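# Build a three-rod train matching the pink rod's length

## Task

Using three rods of three different colours, none of them pink, lay a straight train whose total length equals the pink rod's 9 cm. Colour sets length in cm: blue 1, magenta 2, grey 3, orange 4, lime 5, purple 6, red 7, green 8, pink 9, turquoise 10. Each rod must lie flat on the table itself, touching its neighbour end to end, with the line neither stepped nor bent. No second train may exist.

## Robot and tools

Robot: two UR7e-style arms, left_arm and right_arm, each ending in a 16-motor four-finger hand (left_arm has a left hand that mirrors the right hand). Calibrated bases in the scene frame: left_arm at (+0.070, +0.448, +0.041) m, right_arm at (-0.025, -0.372, +0.041) m. Cameras: cam_high (fixed on a stand behind the arms), cam_left_wrist and cam_right_wrist, all 896x504.

Frames. Scene frame: origin at table-top height midway between the nominal bases, +z up, +x out over the table, left_arm on the +y side. Positions, quaternions (wxyz) and velocities in results are in each arm's own base frame. Offsets you command are along the axes of that arm's current Hand target. Hand point axes: +z runs along straightened fingers toward the tips, +y points out of the palm face, +x crosses the palm (away from the thumb on the right hand, toward it on the left). The palm face sits at y = -0.062 m; straight fingertips reach about z = +0.12 m.

Row layout (used by execute_actions and move). One row is a single flat list of 48 numbers in [-1, 1] covering both arms: left_arm dx, dy, dz, rx, ry, rz; then 16 left hand motor numbers; left current_limit; left speed; then the same 24 for right_arm. Always send all 48 even if one arm idles. Pose numbers are offsets, not poses: measured from that arm's Hand target at the start of the action or move, never from the previous row; 1.0 equals 0.6 m or 180 degrees; rx, ry, rz form one rotation vector. Six zeros re-command the Hand target. Hand numbers are absolute goals scaled between each hinge's stops; 0 is a real goal, so to leave a hand alone resend its hand_goal, hand_current_limit and hand_speed. Motor order: index_mcp, index_abd, index_pip, index_dip, thumb_cmc, thumb_axl, thumb_mcp, thumb_ipl, middle_mcp, middle_abd, middle_pip, middle_dip, ring_mcp, ring_abd, ring_pip, ring_dip. Shortcut: put grasp numbers a, b, c, d (each -1..+1) in the first four slots and exactly 0 in the other 12; all four 0 opens the hand; a curls index and middle at the outer hinges, b bends all three fingers at the knuckle, c swings the thumb in front of the palm and draws the index toward it, d curls the ring finger. current_limit maps -1..+1 to 0..550 mA; speed maps to (speed+1)/2 of 8.5 rad/s; at start they are +0.4 and -0.6 and persist once written.

Tools.
execute_actions(actions, cameras): actions is a list of actions, each a table of up to 15 rows, one row per 1/30 s; a short table repeats its last row. Images only with an empty list or when cameras names them.
move(target, speed, blend, stop_force, zero, blocking, cameras): target is one 48-number row or up to 15 rows, every row offset from the same starting Hand targets. speed in m/s, 0.002 to 3.6, default 0.25 (turns up to twice that in rad/s). blend in m rounds corners in a list. stop_force in N, 3 to 120, ends an arm's path when its wrist sensor feels that much push; zero (default true) re-zeroes first; blocking=false returns early but not with stop_force. Result adds a move: line whose ending is done, off_target, moving, held or fault, plus limits=paced (pose clipped) or limits=held (steps withheld).
wait(seconds 0..10), stop(), zoom_image(camera, region [x0, y0, x1, y1] pixels, at most 504 by 504), zero_wrist_force(arm), read_manual(section), finished_scene(scene 1).

Results show per arm end_effector_position (m), end_effector_quat_wxyz, velocities, Hand target (the next offset's origin), Joint positions and torques, Wrist force and Wrist torque in end-effector axes, and per hand hand_goal, hand_measured, hand_current_ma and hand_state (moving, goal, blocked, overload). MOTOR HOT, OVER-TEMPERATURE FAULT and HAND FAULT lines warn of trouble; after a HAND FAULT the rest of that reply's motion calls are skipped.

Cautions. Orientation commands are clipped to 32 degrees from the measured one per step. Arms are stiff: aiming past a firm contact, or 150 N (±25) of force, or wrist torque near 25.4 N m stops the arm for 10 s. Approach the table and rods slowly, ideally with a small stop_force, and keep targets only slightly past contact. Do not let the arms or hands touch each other, steer around an arm's own base, and do not let a finger motor draw 495 mA or more for 5 s. Never drop or fling rods, and nothing may leave the table. A passing disturbance can nudge loose rods, so recheck with cam_high before finished_scene; the train must hold without the robot.

Each tool is called after "Call:" by a JSON object that holds its "api" and its "payload".

## Session

Call:
{"api": "execute_actions", "payload": {"actions": [], "cameras": ["all"]}}

Scene clock: 0.00 s.
left_arm: end_effector_position=(+0.2542, -0.2964, +0.2281) hand_goal=(+0.754, +0.000, +0.576, +0.696, +0.714, +0.678, +0.226, +0.168, +0.754, +0.000, +0.576, +0.696, +0.754, +0.000, +0.576, +0.696) hand_measured=(+0.754, +0.000, +0.576, +0.696, +0.714, +0.678, +0.226, +0.168, +0.754, +0.000, +0.576, +0.696, +0.754, +0.000, +0.576, +0.696) hand_current_ma=(+0, +0, +0, +0, +0, +0, +0, +0, +0, +0, +0, +0, +0, +0, +0, +0) hand_state=(goal, goal, goal, goal, goal, goal, goal, goal, goal, goal, goal, goal, goal, goal, goal, goal) hand_current_limit=0.40 hand_speed=-0.60 end_effector_quat_wxyz=(+0.267, +0.833, -0.476, +0.092) | right_arm: end_effector_position=(+0.3916, -0.2752, +0.0879) hand_goal=(+0.754, +0.000, +0.576, +0.696, +0.714, +0.678, +0.226, +0.168, +0.754, +0.000, +0.576, +0.696, +0.754, +0.000, +0.576, +0.696) hand_measured=(+0.754, +0.000, +0.576, +0.696, +0.714, +0.678, +0.226, +0.168, +0.754, +0.000, +0.576, +0.696, +0.754, +0.000, +0.576, +0.696) hand_current_ma=(+0, +0, +0, +0, +0, +0, +0, +0, +0, +0, +0, +0, +0, +0, +0, +0) hand_state=(goal, goal, goal, goal, goal, goal, goal, goal, goal, goal, goal, goal, goal, goal, goal, goal) hand_current_limit=0.40 hand_speed=-0.60 end_effector_quat_wxyz=(-0.069, +0.794, -0.604, +0.004)
Joint positions: left_arm=[3.173 -1.294 -2.313 -1.245 1.013 -3.604] | right_arm=[-0.824 -1.275 1.946 -2.228 -1.433 2.047]
Joint velocities: within noise
Joint torques (N m): no reading
Wrist force (N): no reading
Wrist torque (N m): no reading
Wrist force, peak (N): no reading
Hand target: left_arm +0.2542, -0.2964, +0.2281; +0.267, +0.833, -0.476, +0.092 | right_arm +0.3916, -0.2752, +0.0879; -0.069, +0.794, -0.604, +0.004

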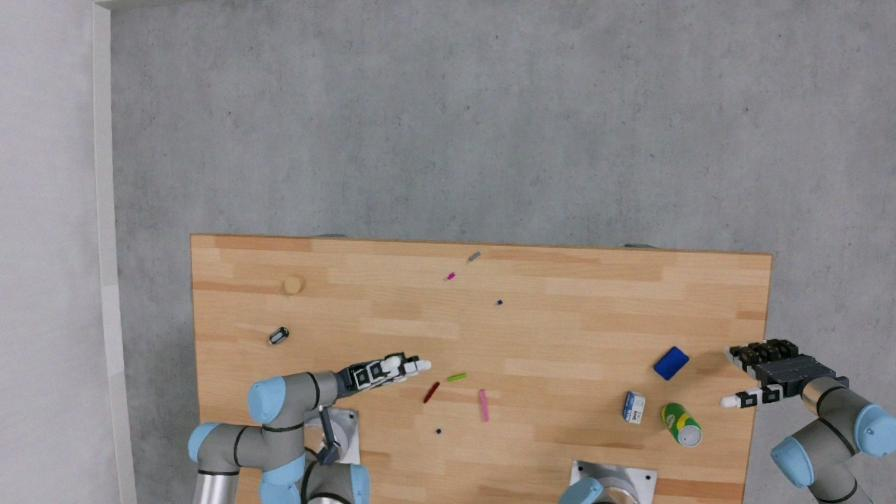

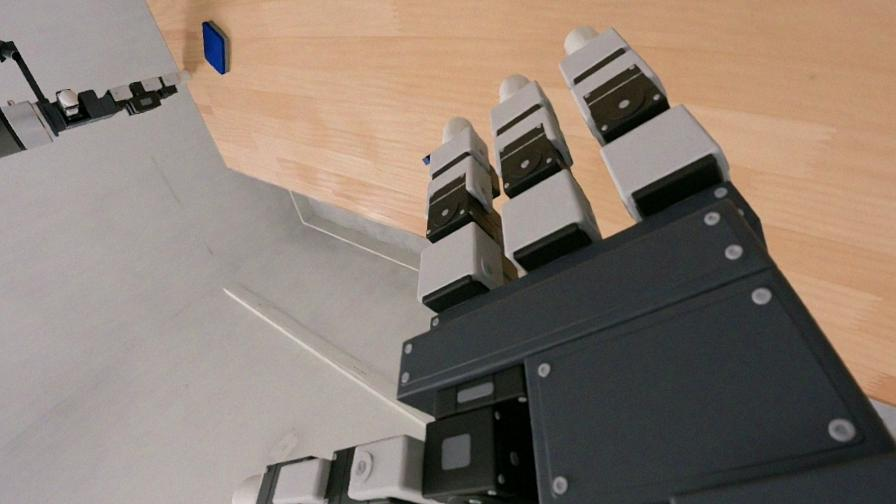

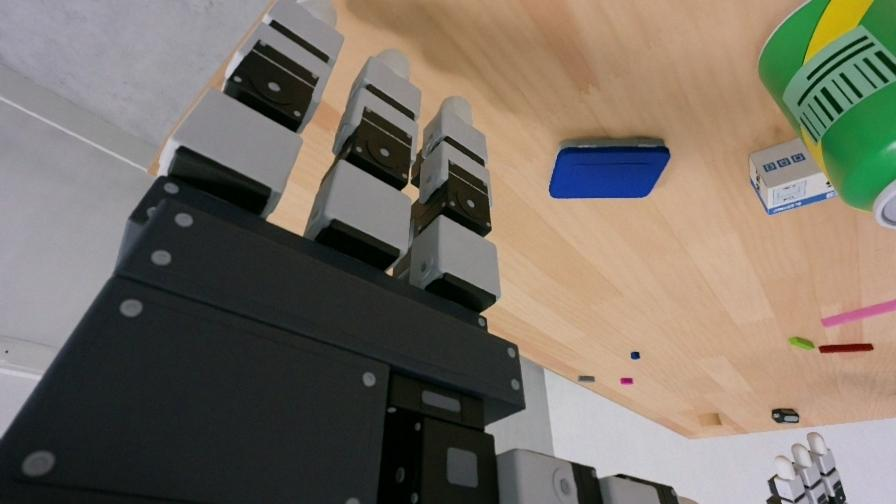

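Call:
{"api": "zoom_image", "payload": {"camera": "cam_high", "region": [400, 230, 540, 340]}}

Call:
{"api": "zoom_image", "payload": {"camera": "cam_high", "region": [390, 340, 530, 450]}}

Call:
{"api": "zoom_image", "payload": {"camera": "cam_high", "region": [180, 230, 400, 504]}}

Call:
{"api": "zoom_image", "payload": {"camera": "cam_high", "region": [540, 230, 800, 504]}}

Scaled by 3.600.

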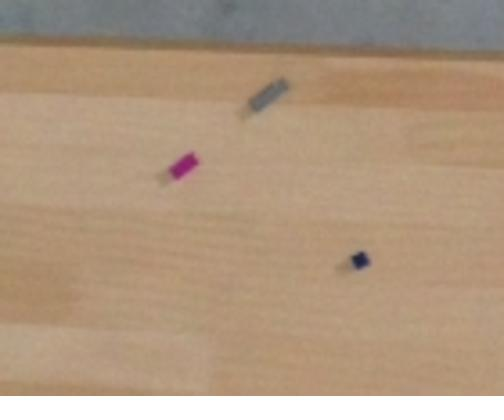

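Scaled by 3.600.

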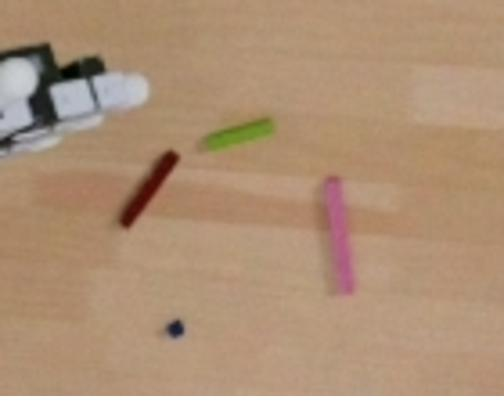

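Scaled by 1.839.

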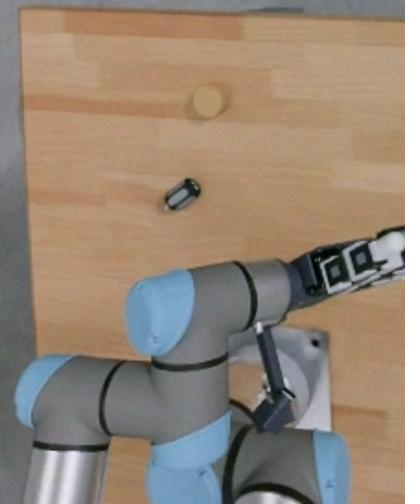

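Scaled by 1.839.

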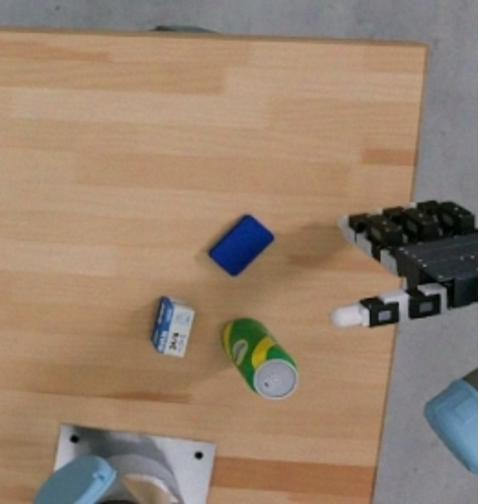

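Call:
{"api": "move", "payload": {"target": [-0.0744,-0.0405,-0.0532,-0.0286,-0.204,0.530, 0.754,0,0.576,0.696,0.714,0.678,0.226,0.168,0.754,0,0.576,0.696,0.30,0,-1,-0.4,0.4,-0.6, 0,0,0,0,0,0, 0,0,0,0,0,0,0,0,0,0,0,0,0,0,0,0,0.4,-0.6], "speed": 0.3, "cameras": ["all"]}}

Scene clock: 171.17 s.
left_arm: end_effector_position=(+0.2541, -0.2364, +0.2281) hand_goal=(+0.754, +0.000, +0.576, +0.696, +0.714, +0.678, +0.226, +0.168, +0.754, +0.000, +0.576, +0.696, +0.300, +0.000, -1.000, -0.400) hand_measured=(+0.754, +0.000, +0.576, +0.696, +0.716, +0.678, +0.224, +0.168, +0.754, +0.000, +0.576, +0.696, +0.312, +0.000, -0.996, -0.398) hand_current_ma=(+0, +0, +0, +0, +0, +0, -1, +0, +0, +0, +0, +0, +9, +0, +2, +1) hand_state=(goal, goal, goal, goal, goal, goal, goal, goal, goal, goal, goal, goal, goal, goal, goal, goal) hand_current_limit=0.40 hand_speed=-0.60 end_effector_quat_wxyz=(-0.001, -0.192, +0.981, +0.000) | right_arm: end_effector_position=(+0.3916, -0.2752, +0.0879) hand_goal=(+0.750, +0.000, +0.580, +0.700, +0.710, +0.680, +0.230, +0.170, +0.750, +0.000, +0.580, +0.700, +0.750, +0.000, +0.580, +0.700) hand_measured=(+0.750, +0.000, +0.578, +0.698, +0.712, +0.678, +0.224, +0.168, +0.750, +0.000, +0.578, +0.698, +0.750, +0.000, +0.576, +0.698) hand_current_ma=(+0, +0, -1, -1, +0, -1, -6, -1, +0, +0, -1, -1, +0, +0, -1, -1) hand_state=(goal, goal, goal, goal, goal, goal, goal, goal, goal, goal, goal, goal, goal, goal, goal, goal) hand_current_limit=0.40 hand_speed=-0.60 end_effector_quat_wxyz=(-0.069, +0.794, -0.604, +0.004)
Joint positions: left_arm=[2.67 -1.434 -2.034 -1.245 1.57 -2.429] | right_arm=[-0.824 -1.275 1.946 -2.228 -1.433 2.047]
Joint torques (N m): left_arm=[7.23 6.82 33.77 0.84 -0.7 0.72] | right_arm=[0.37 -35.58 -18.18 -2.47 0.39 0.06]
Wrist force (N): left_arm=[1.7 0.2 0.2] | right_arm=[-0.3 0.2 0.2]
Wrist torque (N m): left_arm=[-0.05 -0.19 0.32] | right_arm=[0.02 0.04 -0.03]
Wrist force, peak (N): left_arm=[2.3 0.1 0.3] | right_arm=[0.0 0.4 0.5]
Hand target: left_arm +0.2542, -0.2364, +0.2281; -0.001, -0.192, +0.981, +0.000 | right_arm +0.3916, -0.2752, +0.0879; -0.069, +0.794, -0.604, +0.004
Off the commanded pose: left_arm 0.000 m, 0 deg | right_arm 0.000 m, 0 deg.
move: done

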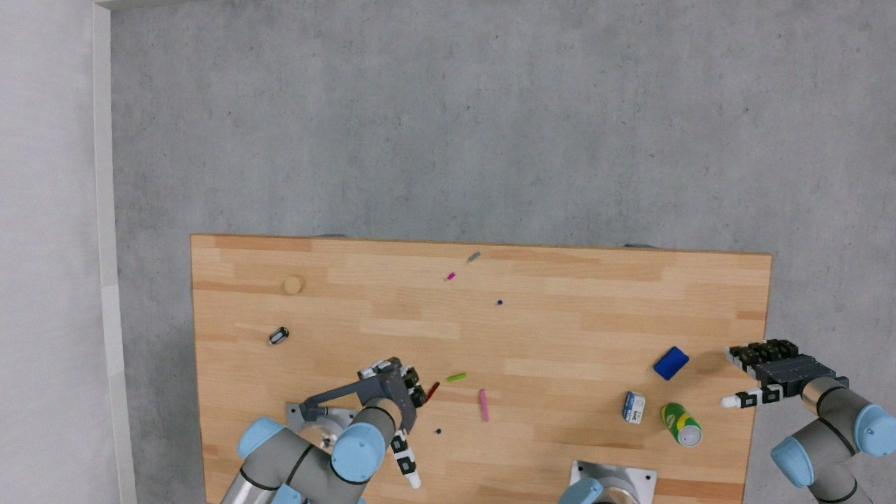

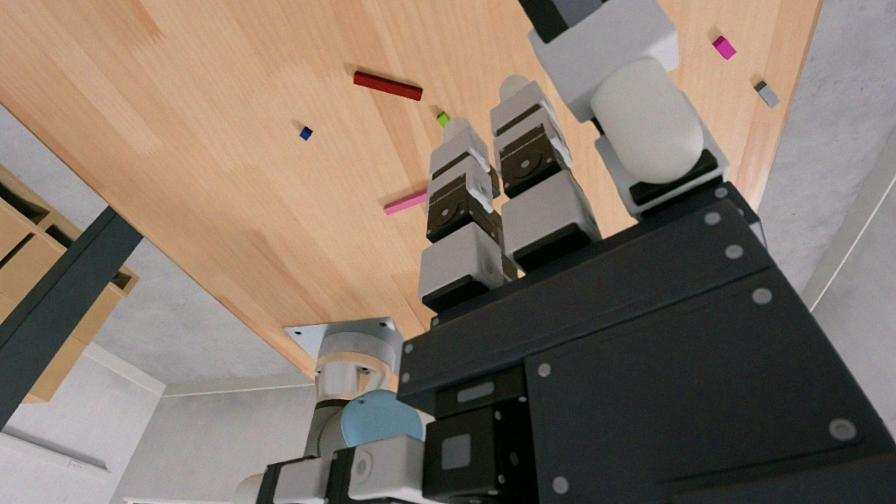

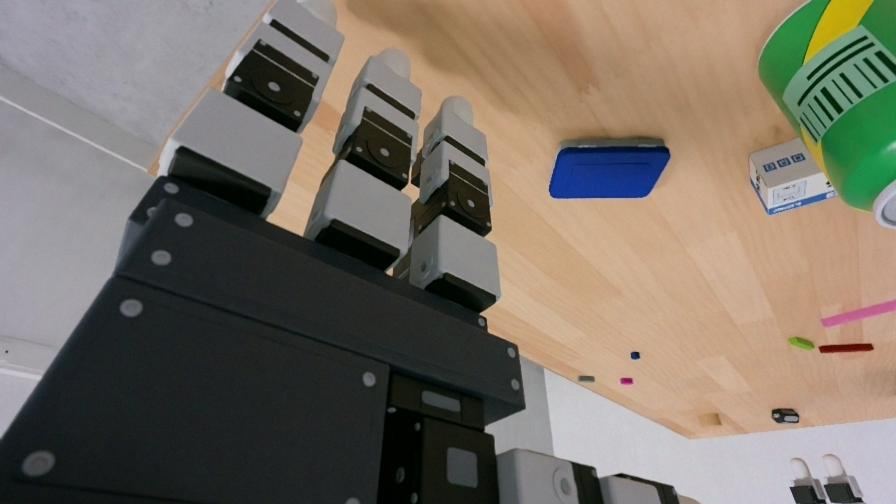

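Call:
{"api": "move", "payload": {"target": [-0.3255,-0.3702,0.1117,0,0,-0.078, 0.754,0,0.576,0.696,0.714,0.678,0.226,0.168,0.754,0,0.576,0.696,0.30,0,-1,-0.4,0.4,-0.6, 0,0,0,0,0,0, 0,0,0,0,0,0,0,0,0,0,0,0,0,0,0,0,0.4,-0.6], "speed": 0.3, "cameras": ["cam_high","cam_left_wrist"]}}

Call:
{"api": "zoom_image", "payload": {"camera": "cam_left_wrist", "region": [360, 0, 640, 160]}}

Scene clock: 191.20 s.
left_arm: end_effector_position=(+0.5187, -0.3684, +0.1608) hand_goal=(+0.754, +0.000, +0.576, +0.696, +0.714, +0.678, +0.226, +0.168, +0.754, +0.000, +0.576, +0.696, +0.300, +0.000, -1.000, -0.400) hand_measured=(+0.754, +0.000, +0.576, +0.696, +0.714, +0.678, +0.224, +0.168, +0.754, +0.000, +0.576, +0.696, +0.310, +0.000, -0.996, -0.398) hand_current_ma=(+0, +0, +0, +0, +0, +0, -1, +0, +0, +0, +0, +0, +7, +0, +2, +1) hand_state=(goal, goal, goal, goal, goal, goal, goal, goal, goal, goal, goal, goal, goal, goal, goal, goal) hand_current_limit=0.40 hand_speed=-0.60 end_effector_quat_wxyz=(-0.001, -0.311, +0.951, +0.000) | right_arm: end_effector_position=(+0.3916, -0.2752, +0.0879) hand_goal=(+0.750, +0.000, +0.580, +0.700, +0.710, +0.680, +0.230, +0.170, +0.750, +0.000, +0.580, +0.700, +0.750, +0.000, +0.580, +0.700) hand_measured=(+0.750, +0.000, +0.578, +0.698, +0.712, +0.678, +0.224, +0.168, +0.750, +0.000, +0.578, +0.698, +0.750, +0.000, +0.576, +0.698) hand_current_ma=(+0, +0, -1, -1, +0, -1, -6, -1, +0, +0, -1, -1, +0, +0, -1, -1) hand_state=(goal, goal, goal, goal, goal, goal, goal, goal, goal, goal, goal, goal, goal, goal, goal, goal) hand_current_limit=0.40 hand_speed=-0.60 end_effector_quat_wxyz=(-0.069, +0.794, -0.604, +0.004)
Joint positions: left_arm=[2.702 -2.17 -1.29 -1.253 1.57 -2.642] | right_arm=[-0.824 -1.275 1.946 -2.228 -1.433 2.047]
Joint torques (N m): left_arm=[-7.35 37.79 34.18 2.99 0.94 0.65] | right_arm=[-1.26 -34.77 -17.84 -2.36 0.29 0.1]
Wrist force (N): left_arm=[1.5 0.3 0.2] | right_arm=[-0.1 0.4 0.0]
Wrist torque (N m): left_arm=[-0.04 -0.17 0.17] | right_arm=[0.06 0.01 0.00]
Wrist force, peak (N): left_arm=[3.3 2.1 -0.1] | right_arm=[-0.1 0.4 0.2]
Hand target: left_arm +0.5187, -0.3685, +0.1608; -0.001, -0.311, +0.951, +0.000 | right_arm +0.3916, -0.2752, +0.0879; -0.069, +0.794, -0.604, +0.004
Off the commanded pose: left_arm 0.000 m, 0 deg | right_arm 0.000 m, 0 deg.
move: done
Images, in order (width x height): cam_high 896x504, cam_left_wrist 896x504.

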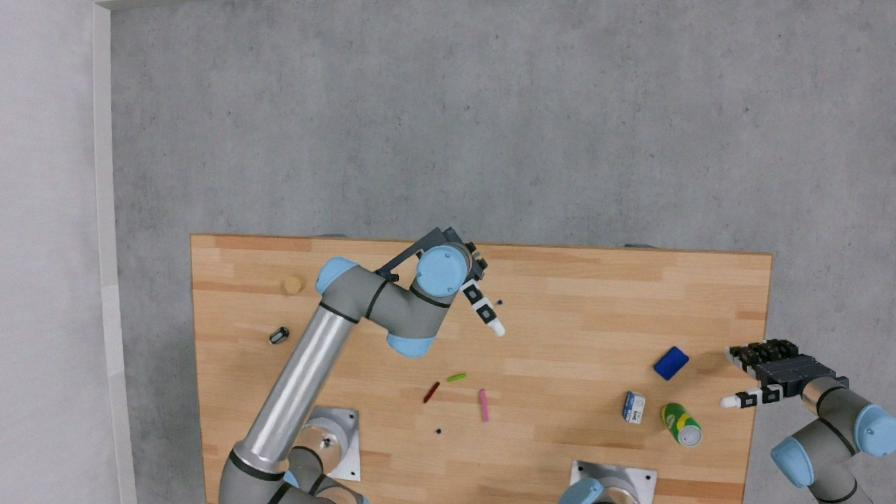

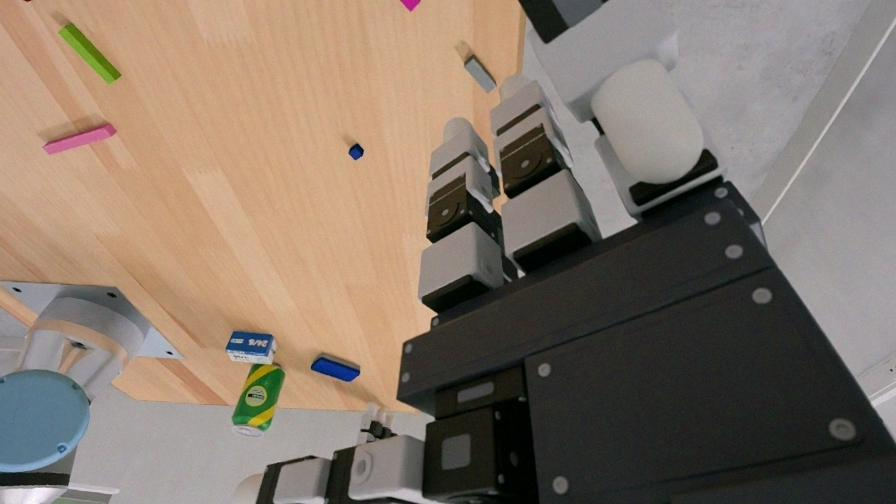

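Scaled by 1.800.

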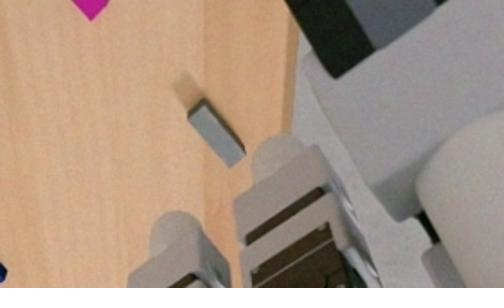

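Call:
{"api": "move", "payload": {"target": [0.0067,-0.0183,0.0833,0,0,-0.0094, 0.754,0,0.576,0.696,0.714,0.678,0.226,0.168,0.754,0,0.576,0.696,0.30,0,-1,-0.4,0.4,-0.6, 0,0,0,0,0,0, 0,0,0,0,0,0,0,0,0,0,0,0,0,0,0,0,0.4,-0.6], "speed": 0.15, "cameras": ["cam_left_wrist"]}}

Call:
{"api": "zoom_image", "payload": {"camera": "cam_left_wrist", "region": [400, 20, 600, 170]}}

Scene clock: 208.90 s.
left_arm: end_effector_position=(+0.5218, -0.3798, +0.1108) hand_goal=(+0.754, +0.000, +0.576, +0.696, +0.714, +0.678, +0.226, +0.168, +0.754, +0.000, +0.576, +0.696, +0.300, +0.000, -1.000, -0.400) hand_measured=(+0.754, +0.000, +0.576, +0.696, +0.714, +0.678, +0.224, +0.168, +0.754, +0.000, +0.576, +0.696, +0.310, +0.000, -0.996, -0.398) hand_current_ma=(+0, +0, +0, +0, +0, +0, -1, +0, +0, +0, +0, +0, +7, +0, +2, +1) hand_state=(goal, goal, goal, goal, goal, goal, goal, goal, goal, goal, goal, goal, goal, goal, goal, goal) hand_current_limit=0.40 hand_speed=-0.60 end_effector_quat_wxyz=(-0.001, -0.325, +0.946, +0.000) | right_arm: end_effector_position=(+0.3916, -0.2752, +0.0879) hand_goal=(+0.750, +0.000, +0.580, +0.700, +0.710, +0.680, +0.230, +0.170, +0.750, +0.000, +0.580, +0.700, +0.750, +0.000, +0.580, +0.700) hand_measured=(+0.750, +0.000, +0.578, +0.698, +0.712, +0.678, +0.224, +0.168, +0.750, +0.000, +0.578, +0.698, +0.750, +0.000, +0.576, +0.698) hand_current_ma=(+0, +0, -1, -1, +0, -1, -6, -1, +0, +0, -1, -1, +0, +0, -1, -1) hand_state=(goal, goal, goal, goal, goal, goal, goal, goal, goal, goal, goal, goal, goal, goal, goal, goal) hand_current_limit=0.40 hand_speed=-0.60 end_effector_quat_wxyz=(-0.069, +0.794, -0.604, +0.004)
Joint positions: left_arm=[2.693 -2.235 -1.317 -1.161 1.57 -2.68] | right_arm=[-0.824 -1.275 1.946 -2.228 -1.433 2.047]
Joint torques (N m): left_arm=[5.76 51.45 32.65 0.87 -0.27 1.45] | right_arm=[0.03 -35.11 -19.08 -2.41 0.35 0.3]
Wrist force (N): left_arm=[1.5 0.3 0.0] | right_arm=[0.0 0.0 0.3]
Wrist torque (N m): left_arm=[-0.03 -0.18 0.26] | right_arm=[-0.01 0.00 0.00]
Wrist force, peak (N): left_arm=[1.8 -0.1 1.4] | right_arm=[-0.2 0.1 0.4]
Hand target: left_arm +0.5219, -0.3798, +0.1108; -0.001, -0.325, +0.946, +0.000 | right_arm +0.3916, -0.2752, +0.0879; -0.069, +0.794, -0.604, +0.004
Off the commanded pose: left_arm 0.000 m, 0 deg | right_arm 0.000 m, 0 deg.
move: done
Images, in order (width x height): cam_left_wrist 896x504.

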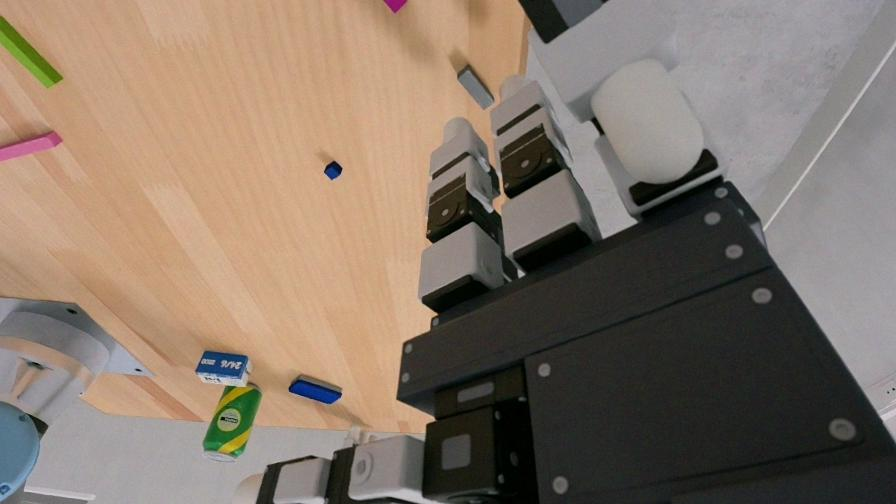

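Scaled by 2.520.

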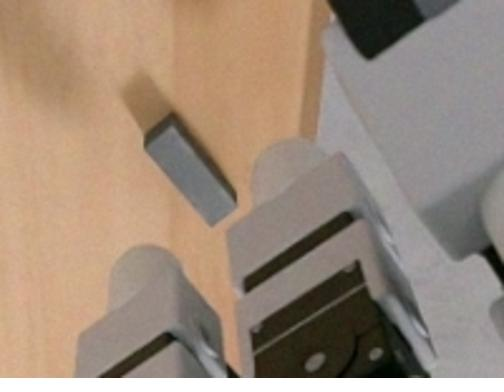

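Call:
{"api": "move", "payload": {"target": [0.0062,0.0072,0.025,0,0,0, 0.754,0,0.576,0.696,0.714,0.678,0.226,0.168,0.754,0,0.576,0.696,0.30,0,-1,-0.4,0.4,-0.6, 0,0,0,0,0,0, 0,0,0,0,0,0,0,0,0,0,0,0,0,0,0,0,0.4,-0.6], "speed": 0.1, "cameras": ["cam_left_wrist"]}}

Call:
{"api": "zoom_image", "payload": {"camera": "cam_left_wrist", "region": [420, 40, 560, 145]}}

Scene clock: 228.17 s.
left_arm: end_effector_position=(+0.5162, -0.3786, +0.0957) hand_goal=(+0.754, +0.000, +0.576, +0.696, +0.714, +0.678, +0.226, +0.168, +0.754, +0.000, +0.576, +0.696, +0.300, +0.000, -1.000, -0.400) hand_measured=(+0.754, +0.000, +0.576, +0.696, +0.714, +0.678, +0.224, +0.168, +0.754, +0.000, +0.576, +0.696, +0.310, +0.000, -0.996, -0.398) hand_current_ma=(+0, +0, +0, +0, +0, +0, -1, +0, +0, +0, +0, +0, +7, +0, +2, +1) hand_state=(goal, goal, goal, goal, goal, goal, goal, goal, goal, goal, goal, goal, goal, goal, goal, goal) hand_current_limit=0.40 hand_speed=-0.60 end_effector_quat_wxyz=(-0.001, -0.325, +0.946, +0.000) | right_arm: end_effector_position=(+0.3916, -0.2752, +0.0879) hand_goal=(+0.750, +0.000, +0.580, +0.700, +0.710, +0.680, +0.230, +0.170, +0.750, +0.000, +0.580, +0.700, +0.750, +0.000, +0.580, +0.700) hand_measured=(+0.750, +0.000, +0.578, +0.698, +0.712, +0.678, +0.224, +0.168, +0.750, +0.000, +0.578, +0.698, +0.750, +0.000, +0.576, +0.698) hand_current_ma=(+0, +0, -1, -1, +0, -1, -6, -1, +0, +0, -1, -1, +0, +0, -1, -1) hand_state=(goal, goal, goal, goal, goal, goal, goal, goal, goal, goal, goal, goal, goal, goal, goal, goal) hand_current_limit=0.40 hand_speed=-0.60 end_effector_quat_wxyz=(-0.069, +0.794, -0.604, +0.004)
Joint positions: left_arm=[2.691 -2.239 -1.353 -1.121 1.57 -2.682] | right_arm=[-0.824 -1.275 1.946 -2.228 -1.433 2.047]
Joint torques (N m): left_arm=[-5.82 45 29.23 0.9 -0.19 -0.78] | right_arm=[-0.7 -35.01 -19.05 -2.4 0.45 0.18]
Wrist force (N): left_arm=[1.7 0.3 0.4] | right_arm=[0.0 0.1 0.2]
Wrist torque (N m): left_arm=[-0.06 -0.20 0.33] | right_arm=[0.01 0.00 0.00]
Wrist force, peak (N): left_arm=[1.9 0.3 0.3] | right_arm=[-0.1 0.3 0.4]
Hand target: left_arm +0.5163, -0.3786, +0.0958; -0.001, -0.325, +0.946, +0.000 | right_arm +0.3916, -0.2752, +0.0879; -0.069, +0.794, -0.604, +0.004
Off the commanded pose: left_arm 0.000 m, 0 deg | right_arm 0.000 m, 0 deg.
move: done
Images, in order (width x height): cam_left_wrist 896x504.

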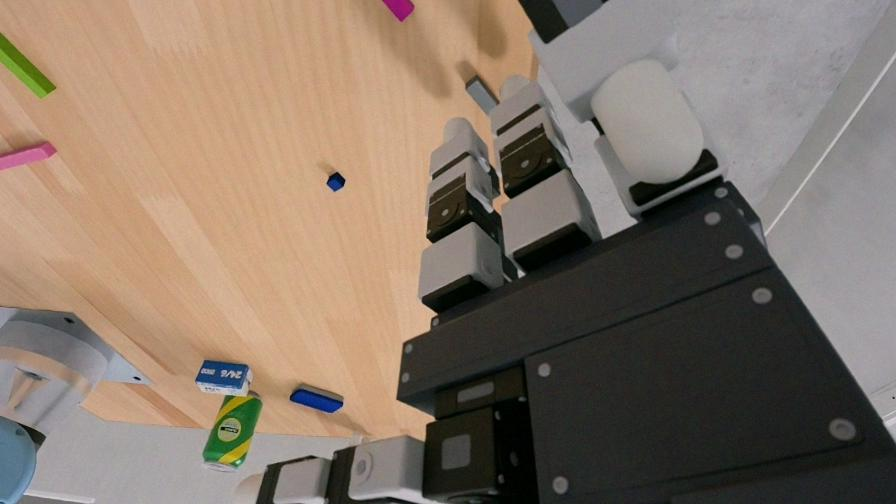

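Scaled by 3.600.

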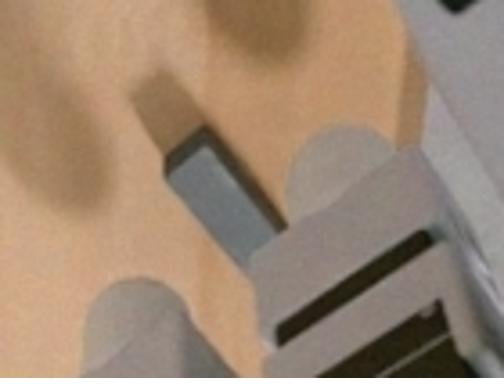

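Call:
{"api": "move", "payload": {"target": [0.0013,-0.0018,0.0367,0,0,0, 0.754,0,0.576,0.696,0.714,0.678,0.226,0.168,0.754,0,0.576,0.696,0.30,0,-1,-0.4,0.4,-0.6, 0,0,0,0,0,0, 0,0,0,0,0,0,0,0,0,0,0,0,0,0,0,0,0.4,-0.6], "speed": 0.006, "stop_force": 4, "cameras": ["cam_left_wrist"]}}

Call:
{"api": "zoom_image", "payload": {"camera": "cam_left_wrist", "region": [420, 40, 560, 145]}}

Scene clock: 240.93 s.
left_arm: end_effector_position=(+0.5163, -0.3795, +0.0823) hand_goal=(+0.754, +0.000, +0.576, +0.696, +0.714, +0.678, +0.226, +0.168, +0.754, +0.000, +0.576, +0.696, +0.300, +0.000, -1.000, -0.400) hand_measured=(+0.754, +0.000, +0.576, +0.696, +0.714, +0.678, +0.224, +0.168, +0.754, +0.000, +0.576, +0.696, +0.310, +0.000, -0.996, -0.398) hand_current_ma=(+0, +0, +0, +0, +0, +0, -1, +0, +0, +0, +0, +0, +7, +0, +2, +1) hand_state=(goal, goal, goal, goal, goal, goal, goal, goal, goal, goal, goal, goal, goal, goal, goal, goal) hand_current_limit=0.40 hand_speed=-0.60 end_effector_quat_wxyz=(-0.001, -0.325, +0.946, +0.000) | right_arm: end_effector_position=(+0.3916, -0.2752, +0.0879) hand_goal=(+0.750, +0.000, +0.580, +0.700, +0.710, +0.680, +0.230, +0.170, +0.750, +0.000, +0.580, +0.700, +0.750, +0.000, +0.580, +0.700) hand_measured=(+0.750, +0.000, +0.578, +0.698, +0.712, +0.678, +0.224, +0.168, +0.750, +0.000, +0.578, +0.698, +0.750, +0.000, +0.576, +0.698) hand_current_ma=(+0, +0, -1, -1, +0, -1, -6, -1, +0, +0, -1, -1, +0, +0, -1, -1) hand_state=(goal, goal, goal, goal, goal, goal, goal, goal, goal, goal, goal, goal, goal, goal, goal, goal) hand_current_limit=0.40 hand_speed=-0.60 end_effector_quat_wxyz=(-0.069, +0.794, -0.604, +0.004)
Joint positions: left_arm=[2.69 -2.255 -1.364 -1.095 1.57 -2.683] | right_arm=[-0.824 -1.275 1.946 -2.228 -1.433 2.047]
Joint torques (N m): left_arm=[-1.89 47.86 29.47 0.37 -0.45 0.15] | right_arm=[-0.96 -35.64 -18.29 -2.47 0.46 0.36]
Wrist force (N): left_arm=[1.4 0.0 -5.5] | right_arm=[0.0 -0.1 0.2]
Wrist torque (N m): left_arm=[0.42 -0.21 0.31] | right_arm=[-0.03 0.00 0.00]
Wrist force, peak (N): left_arm=[2.0 0.4 -9.1] | right_arm=[-0.2 0.4 0.3]
Hand target: left_arm +0.5163, -0.3795, +0.0823; -0.001, -0.325, +0.946, +0.000 (not the last commanded pose) | right_arm +0.3916, -0.2752, +0.0879; -0.069, +0.794, -0.604, +0.004
Off the commanded pose: left_arm 0.008 m, 0 deg | right_arm 0.000 m, 0 deg.
move: contact (left_arm)
Images, in order (width x height): cam_left_wrist 896x504.

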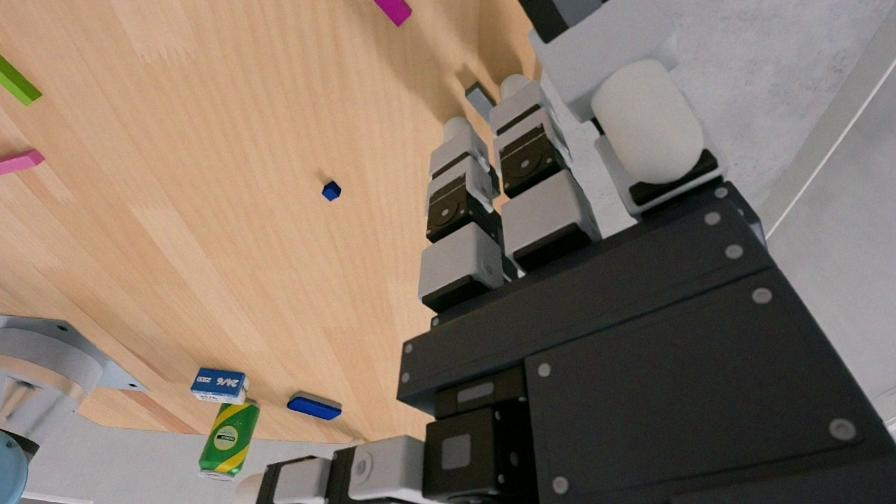

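Scaled by 3.600.

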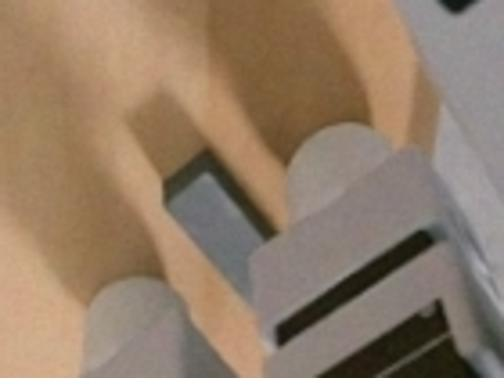

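Call:
{"api": "move", "payload": {"target": [[0,0,-0.0025,0,0,0, 0.754,0,0.576,0.696,0.714,0.678,0.226,0.168,0.754,0,0.576,0.696,0.30,0,-1,-0.4,0.4,-0.6, 0,0,0,0,0,0, 0,0,0,0,0,0,0,0,0,0,0,0,0,0,0,0,0.4,-0.6],[0,0,-0.0025,0,0,0, 0.754,-0.14,0.576,0.696,0.714,0.678,0.226,0.168,0.754,0.14,0.576,0.696,0.30,0,-1,-0.4,0.0,-0.95, 0,0,0,0,0,0, 0,0,0,0,0,0,0,0,0,0,0,0,0,0,0,0,0.4,-0.6]], "speed": 0.01, "cameras": ["cam_left_wrist"]}}

Call:
{"api": "zoom_image", "payload": {"camera": "cam_left_wrist", "region": [420, 40, 560, 145]}}

Scene clock: 254.87 s.
left_arm: end_effector_position=(+0.5163, -0.3795, +0.0838) hand_goal=(+0.754, -0.140, +0.576, +0.696, +0.714, +0.678, +0.226, +0.168, +0.754, +0.140, +0.576, +0.696, +0.300, +0.000, -1.000, -0.400) hand_measured=(+0.754, -0.082, +0.576, +0.696, +0.714, +0.678, +0.224, +0.168, +0.754, +0.084, +0.576, +0.696, +0.310, +0.000, -0.996, -0.398) hand_current_ma=(+0, +70, +0, +0, +0, +0, -1, +0, +0, -65, +0, +0, +7, +0, +2, +1) hand_state=(goal, moving, goal, goal, goal, goal, goal, goal, goal, moving, goal, goal, goal, goal, goal, goal) hand_current_limit=0.00 hand_speed=-0.95 end_effector_quat_wxyz=(-0.001, -0.325, +0.946, +0.000) | right_arm: end_effector_position=(+0.3916, -0.2752, +0.0879) hand_goal=(+0.750, +0.000, +0.580, +0.700, +0.710, +0.680, +0.230, +0.170, +0.750, +0.000, +0.580, +0.700, +0.750, +0.000, +0.580, +0.700) hand_measured=(+0.750, +0.000, +0.578, +0.698, +0.712, +0.678, +0.224, +0.168, +0.750, +0.000, +0.578, +0.698, +0.750, +0.000, +0.576, +0.698) hand_current_ma=(+0, +0, -1, -1, +0, -1, -6, -1, +0, +0, -1, -1, +0, +0, -1, -1) hand_state=(goal, goal, goal, goal, goal, goal, goal, goal, goal, goal, goal, goal, goal, goal, goal, goal) hand_current_limit=0.40 hand_speed=-0.60 end_effector_quat_wxyz=(-0.069, +0.794, -0.604, +0.004)
Joint positions: left_arm=[2.69 -2.253 -1.363 -1.098 1.57 -2.683] | right_arm=[-0.824 -1.275 1.946 -2.228 -1.433 2.047]
Joint torques (N m): left_arm=[8.18 43.87 25.91 3.63 -0.35 0.81] | right_arm=[-0.99 -34.55 -17.8 -2.5 0.61 0.3]
Wrist force (N): left_arm=[1.8 0.1 0.2] | right_arm=[-0.4 0.2 0.4]
Wrist torque (N m): left_arm=[-0.06 -0.22 0.35] | right_arm=[0.00 0.04 -0.03]
Wrist force, peak (N): left_arm=[1.7 0.1 -6.3] | right_arm=[-0.2 0.3 0.4]
Hand target: left_arm +0.5163, -0.3795, +0.0838; -0.001, -0.325, +0.946, +0.000 | right_arm +0.3916, -0.2752, +0.0879; -0.069, +0.794, -0.604, +0.004
Off the commanded pose: left_arm 0.000 m, 0 deg | right_arm 0.000 m, 0 deg.
move: done
Images, in order (width x height): cam_left_wrist 896x504.

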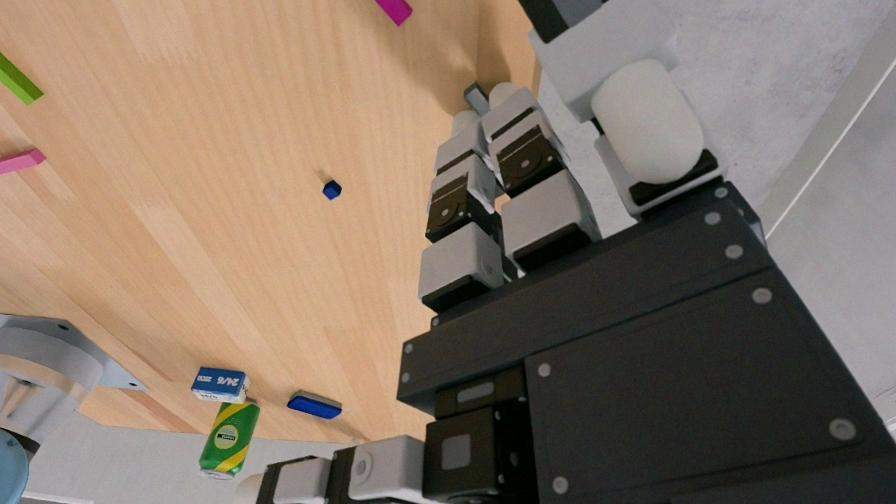

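Scaled by 3.600.

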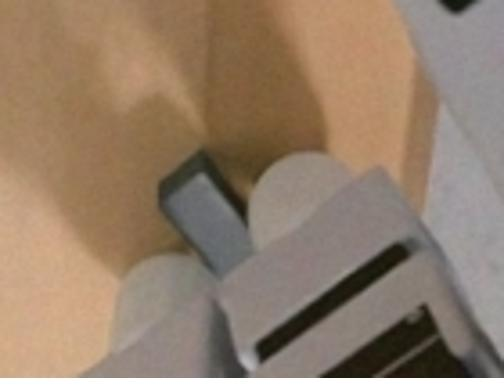

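Call:
{"api": "move", "payload": {"target": [[0,0,0,0,0,0, 0.754,-0.18,0.576,0.696,0.714,0.678,0.226,0.168,0.754,0.18,0.576,0.696,0.30,0,-1,-0.4,0.0,-0.95, 0,0,0,0,0,0, 0,0,0,0,0,0,0,0,0,0,0,0,0,0,0,0,0.4,-0.6],[0,0,-0.025,0,0,0, 0.754,-0.18,0.576,0.696,0.714,0.678,0.226,0.168,0.754,0.18,0.576,0.696,0.30,0,-1,-0.4,0.0,-0.95, 0,0,0,0,0,0, 0,0,0,0,0,0,0,0,0,0,0,0,0,0,0,0,0.4,-0.6]], "speed": 0.03, "cameras": ["cam_left_wrist"]}}

Call:
{"api": "zoom_image", "payload": {"camera": "cam_left_wrist", "region": [420, 40, 560, 145]}}

Scene clock: 267.33 s.
left_arm: end_effector_position=(+0.5164, -0.3795, +0.0990) hand_goal=(+0.754, -0.180, +0.576, +0.696, +0.714, +0.678, +0.226, +0.168, +0.754, +0.180, +0.576, +0.696, +0.300, +0.000, -1.000, -0.400) hand_measured=(+0.754, -0.084, +0.576, +0.696, +0.714, +0.678, +0.224, +0.168, +0.754, +0.090, +0.576, +0.696, +0.310, +0.000, -0.996, -0.398) hand_current_ma=(+0, +181, +0, +0, +0, +0, -1, +0, +0, -167, +0, +0, +7, +0, +2, +1) hand_state=(goal, blocked, goal, goal, goal, goal, goal, goal, goal, blocked, goal, goal, goal, goal, goal, goal) hand_current_limit=0.00 hand_speed=-0.95 end_effector_quat_wxyz=(-0.001, -0.325, +0.946, +0.000) end_effector_velocity=(+0.001, +0.000, -0.002) end_effector_angular_velocity=(-0.001, -0.001, +0.000) | right_arm: end_effector_position=(+0.3916, -0.2752, +0.0879) hand_goal=(+0.750, +0.000, +0.580, +0.700, +0.710, +0.680, +0.230, +0.170, +0.750, +0.000, +0.580, +0.700, +0.750, +0.000, +0.580, +0.700) hand_measured=(+0.750, +0.000, +0.578, +0.698, +0.712, +0.678, +0.224, +0.168, +0.750, +0.000, +0.578, +0.698, +0.750, +0.000, +0.576, +0.698) hand_current_ma=(+0, +0, -1, -1, +0, -1, -6, -1, +0, +0, -1, -1, +0, +0, -1, -1) hand_state=(goal, goal, goal, goal, goal, goal, goal, goal, goal, goal, goal, goal, goal, goal, goal, goal) hand_current_limit=0.40 hand_speed=-0.60 end_effector_quat_wxyz=(-0.069, +0.794, -0.604, +0.004)
Joint positions: left_arm=[2.69 -2.237 -1.348 -1.129 1.57 -2.683] | right_arm=[-0.824 -1.275 1.946 -2.228 -1.433 2.047]
Joint velocities: left_arm=[0.001 -0.003 -0.001 0.005 0 0] | right_arm=[within noise]
Joint torques (N m): left_arm=[9.08 39.21 18.11 3.77 -0.37 0.8] | right_arm=[-0.74 -35.36 -18.29 -2.48 0.37 0.3]
Wrist force (N): left_arm=[1.9 0.3 0.1] | right_arm=[0.0 0.0 0.1]
Wrist torque (N m): left_arm=[-0.03 -0.24 0.34] | right_arm=[0.00 0.00 0.00]
Wrist force, peak (N): left_arm=[1.9 0.2 0.4] | right_arm=[-0.2 0.2 0.5]
Hand target: left_arm +0.5164, -0.3795, +0.0988; -0.001, -0.325, +0.946, +0.000 | right_arm +0.3916, -0.2752, +0.0879; -0.069, +0.794, -0.604, +0.004
Off the commanded pose: left_arm 0.000 m, 0 deg | right_arm 0.000 m, 0 deg.
move: done
Images, in order (width x height): cam_left_wrist 896x504.

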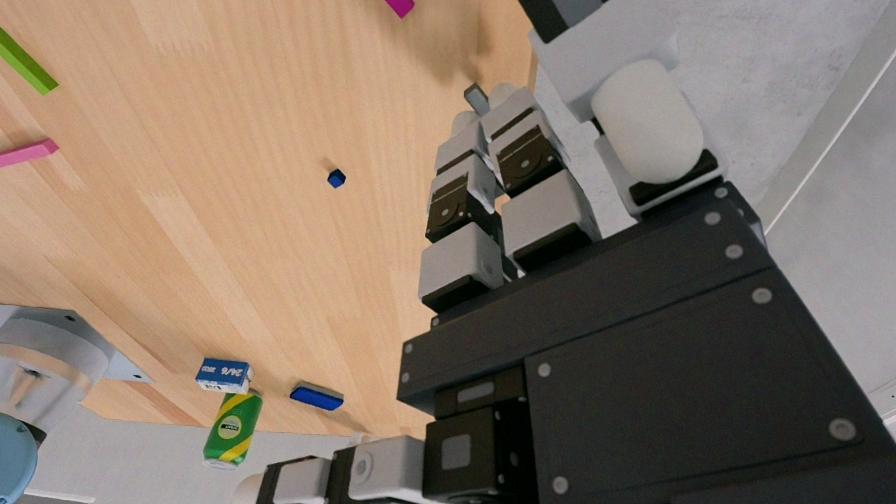

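Scaled by 3.600.

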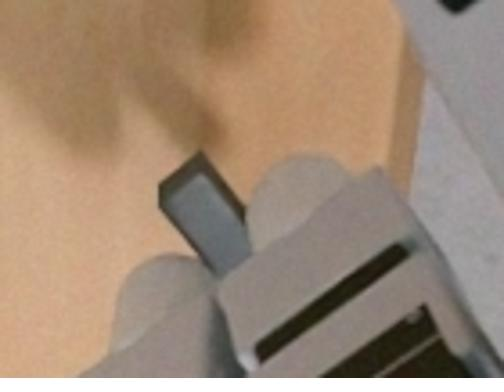

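Call:
{"api": "move", "payload": {"target": [0.3863,0.3207,-0.0437,0,0,0.085, 0.754,-0.18,0.576,0.696,0.714,0.678,0.226,0.168,0.754,0.18,0.576,0.696,0.30,0,-1,-0.4,0.0,-0.95, 0,0,0,0,0,0, 0,0,0,0,0,0,0,0,0,0,0,0,0,0,0,0,0.4,-0.6], "speed": 0.15, "cameras": ["cam_left_wrist","cam_high"]}}

Call:
{"api": "zoom_image", "payload": {"camera": "cam_left_wrist", "region": [320, 0, 600, 210]}}

Scene clock: 284.83 s.
left_arm: end_effector_position=(+0.2153, -0.3699, +0.1253) hand_goal=(+0.754, -0.180, +0.576, +0.696, +0.714, +0.678, +0.226, +0.168, +0.754, +0.180, +0.576, +0.696, +0.300, +0.000, -1.000, -0.400) hand_measured=(+0.754, -0.084, +0.576, +0.696, +0.714, +0.678, +0.224, +0.168, +0.754, +0.090, +0.576, +0.696, +0.310, +0.000, -0.996, -0.398) hand_current_ma=(+0, +181, +0, +0, +0, +0, -1, +0, +0, -167, +0, +0, +7, +0, +2, +1) hand_state=(goal, blocked, goal, goal, goal, goal, goal, goal, goal, blocked, goal, goal, goal, goal, goal, goal) hand_current_limit=0.00 hand_speed=-0.95 end_effector_quat_wxyz=(-0.001, -0.196, +0.981, +0.000) | right_arm: end_effector_position=(+0.3916, -0.2752, +0.0879) hand_goal=(+0.750, +0.000, +0.580, +0.700, +0.710, +0.680, +0.230, +0.170, +0.750, +0.000, +0.580, +0.700, +0.750, +0.000, +0.580, +0.700) hand_measured=(+0.750, +0.000, +0.578, +0.698, +0.712, +0.678, +0.224, +0.168, +0.750, +0.000, +0.578, +0.698, +0.750, +0.000, +0.576, +0.698) hand_current_ma=(+0, +0, -1, -1, +0, -1, -6, -1, +0, +0, -1, -1, +0, +0, -1, -1) hand_state=(goal, goal, goal, goal, goal, goal, goal, goal, goal, goal, goal, goal, goal, goal, goal, goal) hand_current_limit=0.40 hand_speed=-0.60 end_effector_quat_wxyz=(-0.069, +0.794, -0.604, +0.004)
Joint positions: left_arm=[2.382 -1.754 -2 -0.959 1.57 -2.725] | right_arm=[-0.824 -1.275 1.946 -2.228 -1.433 2.047]
Joint torques (N m): left_arm=[8.52 18.78 29.69 0.76 0.04 1.34] | right_arm=[-0.43 -35.73 -18.17 -2.49 0.65 0.15]
Wrist force (N): left_arm=[1.2 -0.1 0.4] | right_arm=[0.1 0.1 0.0]
Wrist torque (N m): left_arm=[-0.13 -0.11 0.27] | right_arm=[0.01 -0.01 0.01]
Wrist force, peak (N): left_arm=[3.0 0.7 0.1] | right_arm=[0.0 -0.1 0.6]
Hand target: left_arm +0.2153, -0.3699, +0.1253; -0.001, -0.196, +0.981, +0.000 | right_arm +0.3916, -0.2752, +0.0879; -0.069, +0.794, -0.604, +0.004
Off the commanded pose: left_arm 0.000 m, 0 deg | right_arm 0.000 m, 0 deg.
move: done
Images, in order (width x height): cam_high 896x504, cam_left_wrist 896x504.

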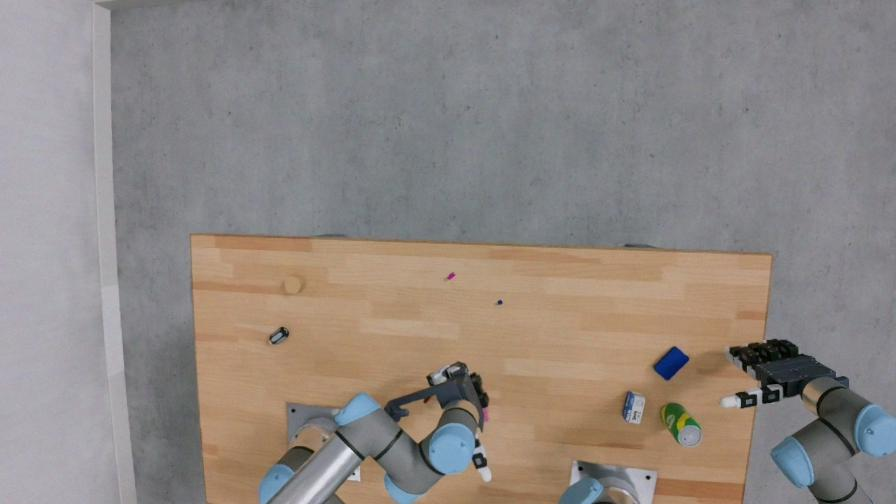

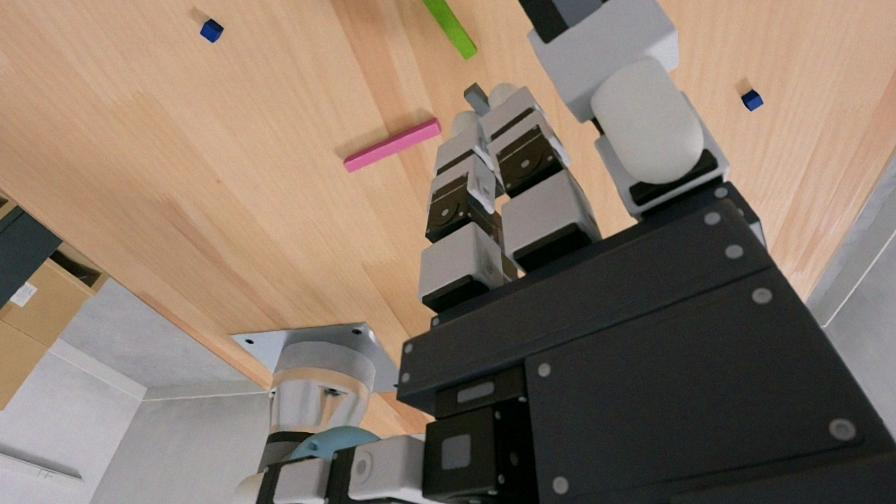

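Scaled by 1.800.

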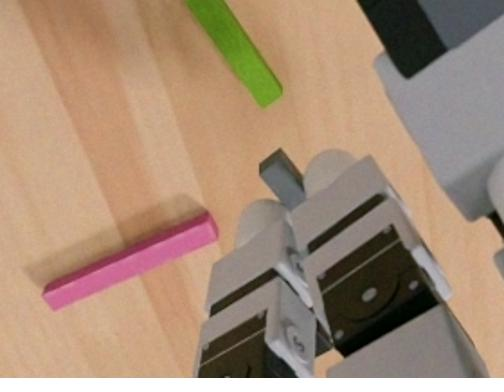

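Call:
{"api": "move", "payload": {"target": [-0.0122,-0.0033,0.0438,0,0,0.0194, 0.754,-0.18,0.576,0.696,0.714,0.678,0.226,0.168,0.754,0.18,0.576,0.696,0.30,0,-1,-0.4,0.0,-0.95, 0,0,0,0,0,0, 0,0,0,0,0,0,0,0,0,0,0,0,0,0,0,0,0.4,-0.6], "speed": 0.05, "cameras": ["cam_left_wrist"]}}

Call:
{"api": "zoom_image", "payload": {"camera": "cam_left_wrist", "region": [400, 0, 560, 120]}}

Scene clock: 313.33 s.
left_arm: end_effector_position=(+0.2227, -0.3688, +0.0989) hand_goal=(+0.754, -0.180, +0.576, +0.696, +0.714, +0.678, +0.226, +0.168, +0.754, +0.180, +0.576, +0.696, +0.300, +0.000, -1.000, -0.400) hand_measured=(+0.754, -0.084, +0.576, +0.696, +0.714, +0.678, +0.224, +0.168, +0.754, +0.090, +0.576, +0.696, +0.310, +0.000, -0.996, -0.398) hand_current_ma=(+0, +181, +0, +0, +0, +0, -1, +0, +0, -167, +0, +0, +7, +0, +2, +1) hand_state=(goal, blocked, goal, goal, goal, goal, goal, goal, goal, blocked, goal, goal, goal, goal, goal, goal) hand_current_limit=0.00 hand_speed=-0.95 end_effector_quat_wxyz=(-0.001, -0.166, +0.986, +0.000) end_effector_velocity=(-0.001, +0.000, +0.000) end_effector_angular_velocity=(+0.002, +0.002, +0.005) | right_arm: end_effector_position=(+0.3916, -0.2752, +0.0879) hand_goal=(+0.750, +0.000, +0.580, +0.700, +0.710, +0.680, +0.230, +0.170, +0.750, +0.000, +0.580, +0.700, +0.750, +0.000, +0.580, +0.700) hand_measured=(+0.750, +0.000, +0.578, +0.698, +0.712, +0.678, +0.224, +0.168, +0.750, +0.000, +0.578, +0.698, +0.750, +0.000, +0.576, +0.698) hand_current_ma=(+0, +0, -1, -1, +0, -1, -6, -1, +0, +0, -1, -1, +0, +0, -1, -1) hand_state=(goal, goal, goal, goal, goal, goal, goal, goal, goal, goal, goal, goal, goal, goal, goal, goal) hand_current_limit=0.40 hand_speed=-0.60 end_effector_quat_wxyz=(-0.069, +0.794, -0.604, +0.004)
Joint positions: left_arm=[2.383 -1.803 -2.022 -0.888 1.57 -2.662] | right_arm=[-0.824 -1.275 1.946 -2.228 -1.433 2.047]
Joint velocities: left_arm=[0 0.001 0 -0.005 0 -0.004] | right_arm=[within noise]
Joint torques (N m): left_arm=[7.31 32.99 30.17 0.67 -0.47 -1.1] | right_arm=[-0.22 -35.2 -17.88 -2.39 0.73 0.26]
Wrist force (N): left_arm=[1.4 -0.2 0.1] | right_arm=[-0.1 0.1 0.0]
Wrist torque (N m): left_arm=[-0.12 -0.15 0.25] | right_arm=[0.01 0.02 -0.01]
Wrist force, peak (N): left_arm=[1.4 0.0 1.0] | right_arm=[-0.2 0.2 0.5]
Hand target: left_arm +0.2228, -0.3689, +0.0990; -0.001, -0.166, +0.986, +0.000 | right_arm +0.3916, -0.2752, +0.0879; -0.069, +0.794, -0.604, +0.004
Off the commanded pose: left_arm 0.000 m, 0 deg | right_arm 0.000 m, 0 deg.
move: done
Images, in order (width x height): cam_left_wrist 896x504.

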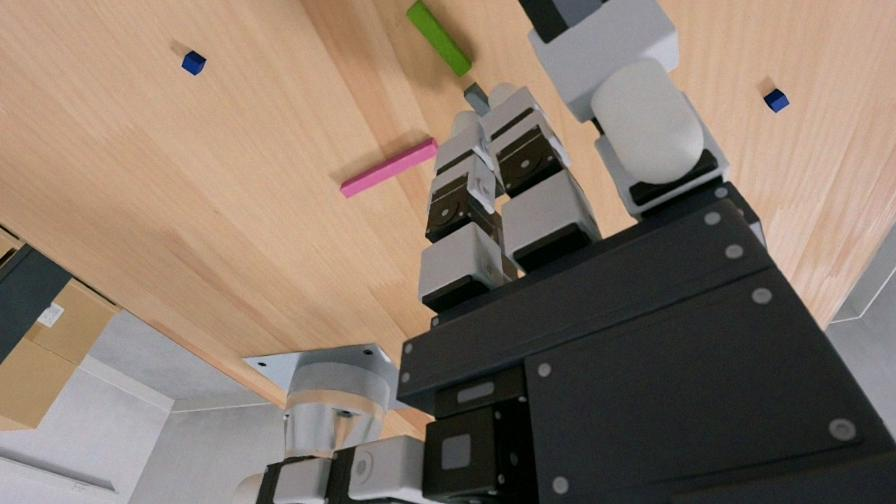

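Scaled by 3.150.

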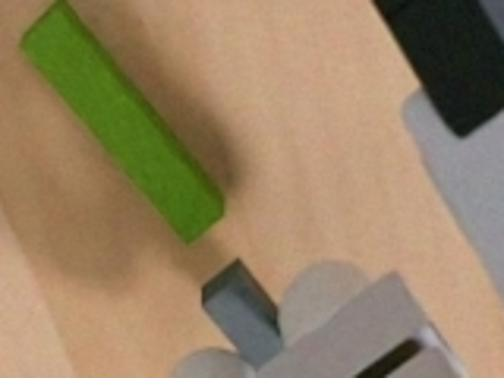

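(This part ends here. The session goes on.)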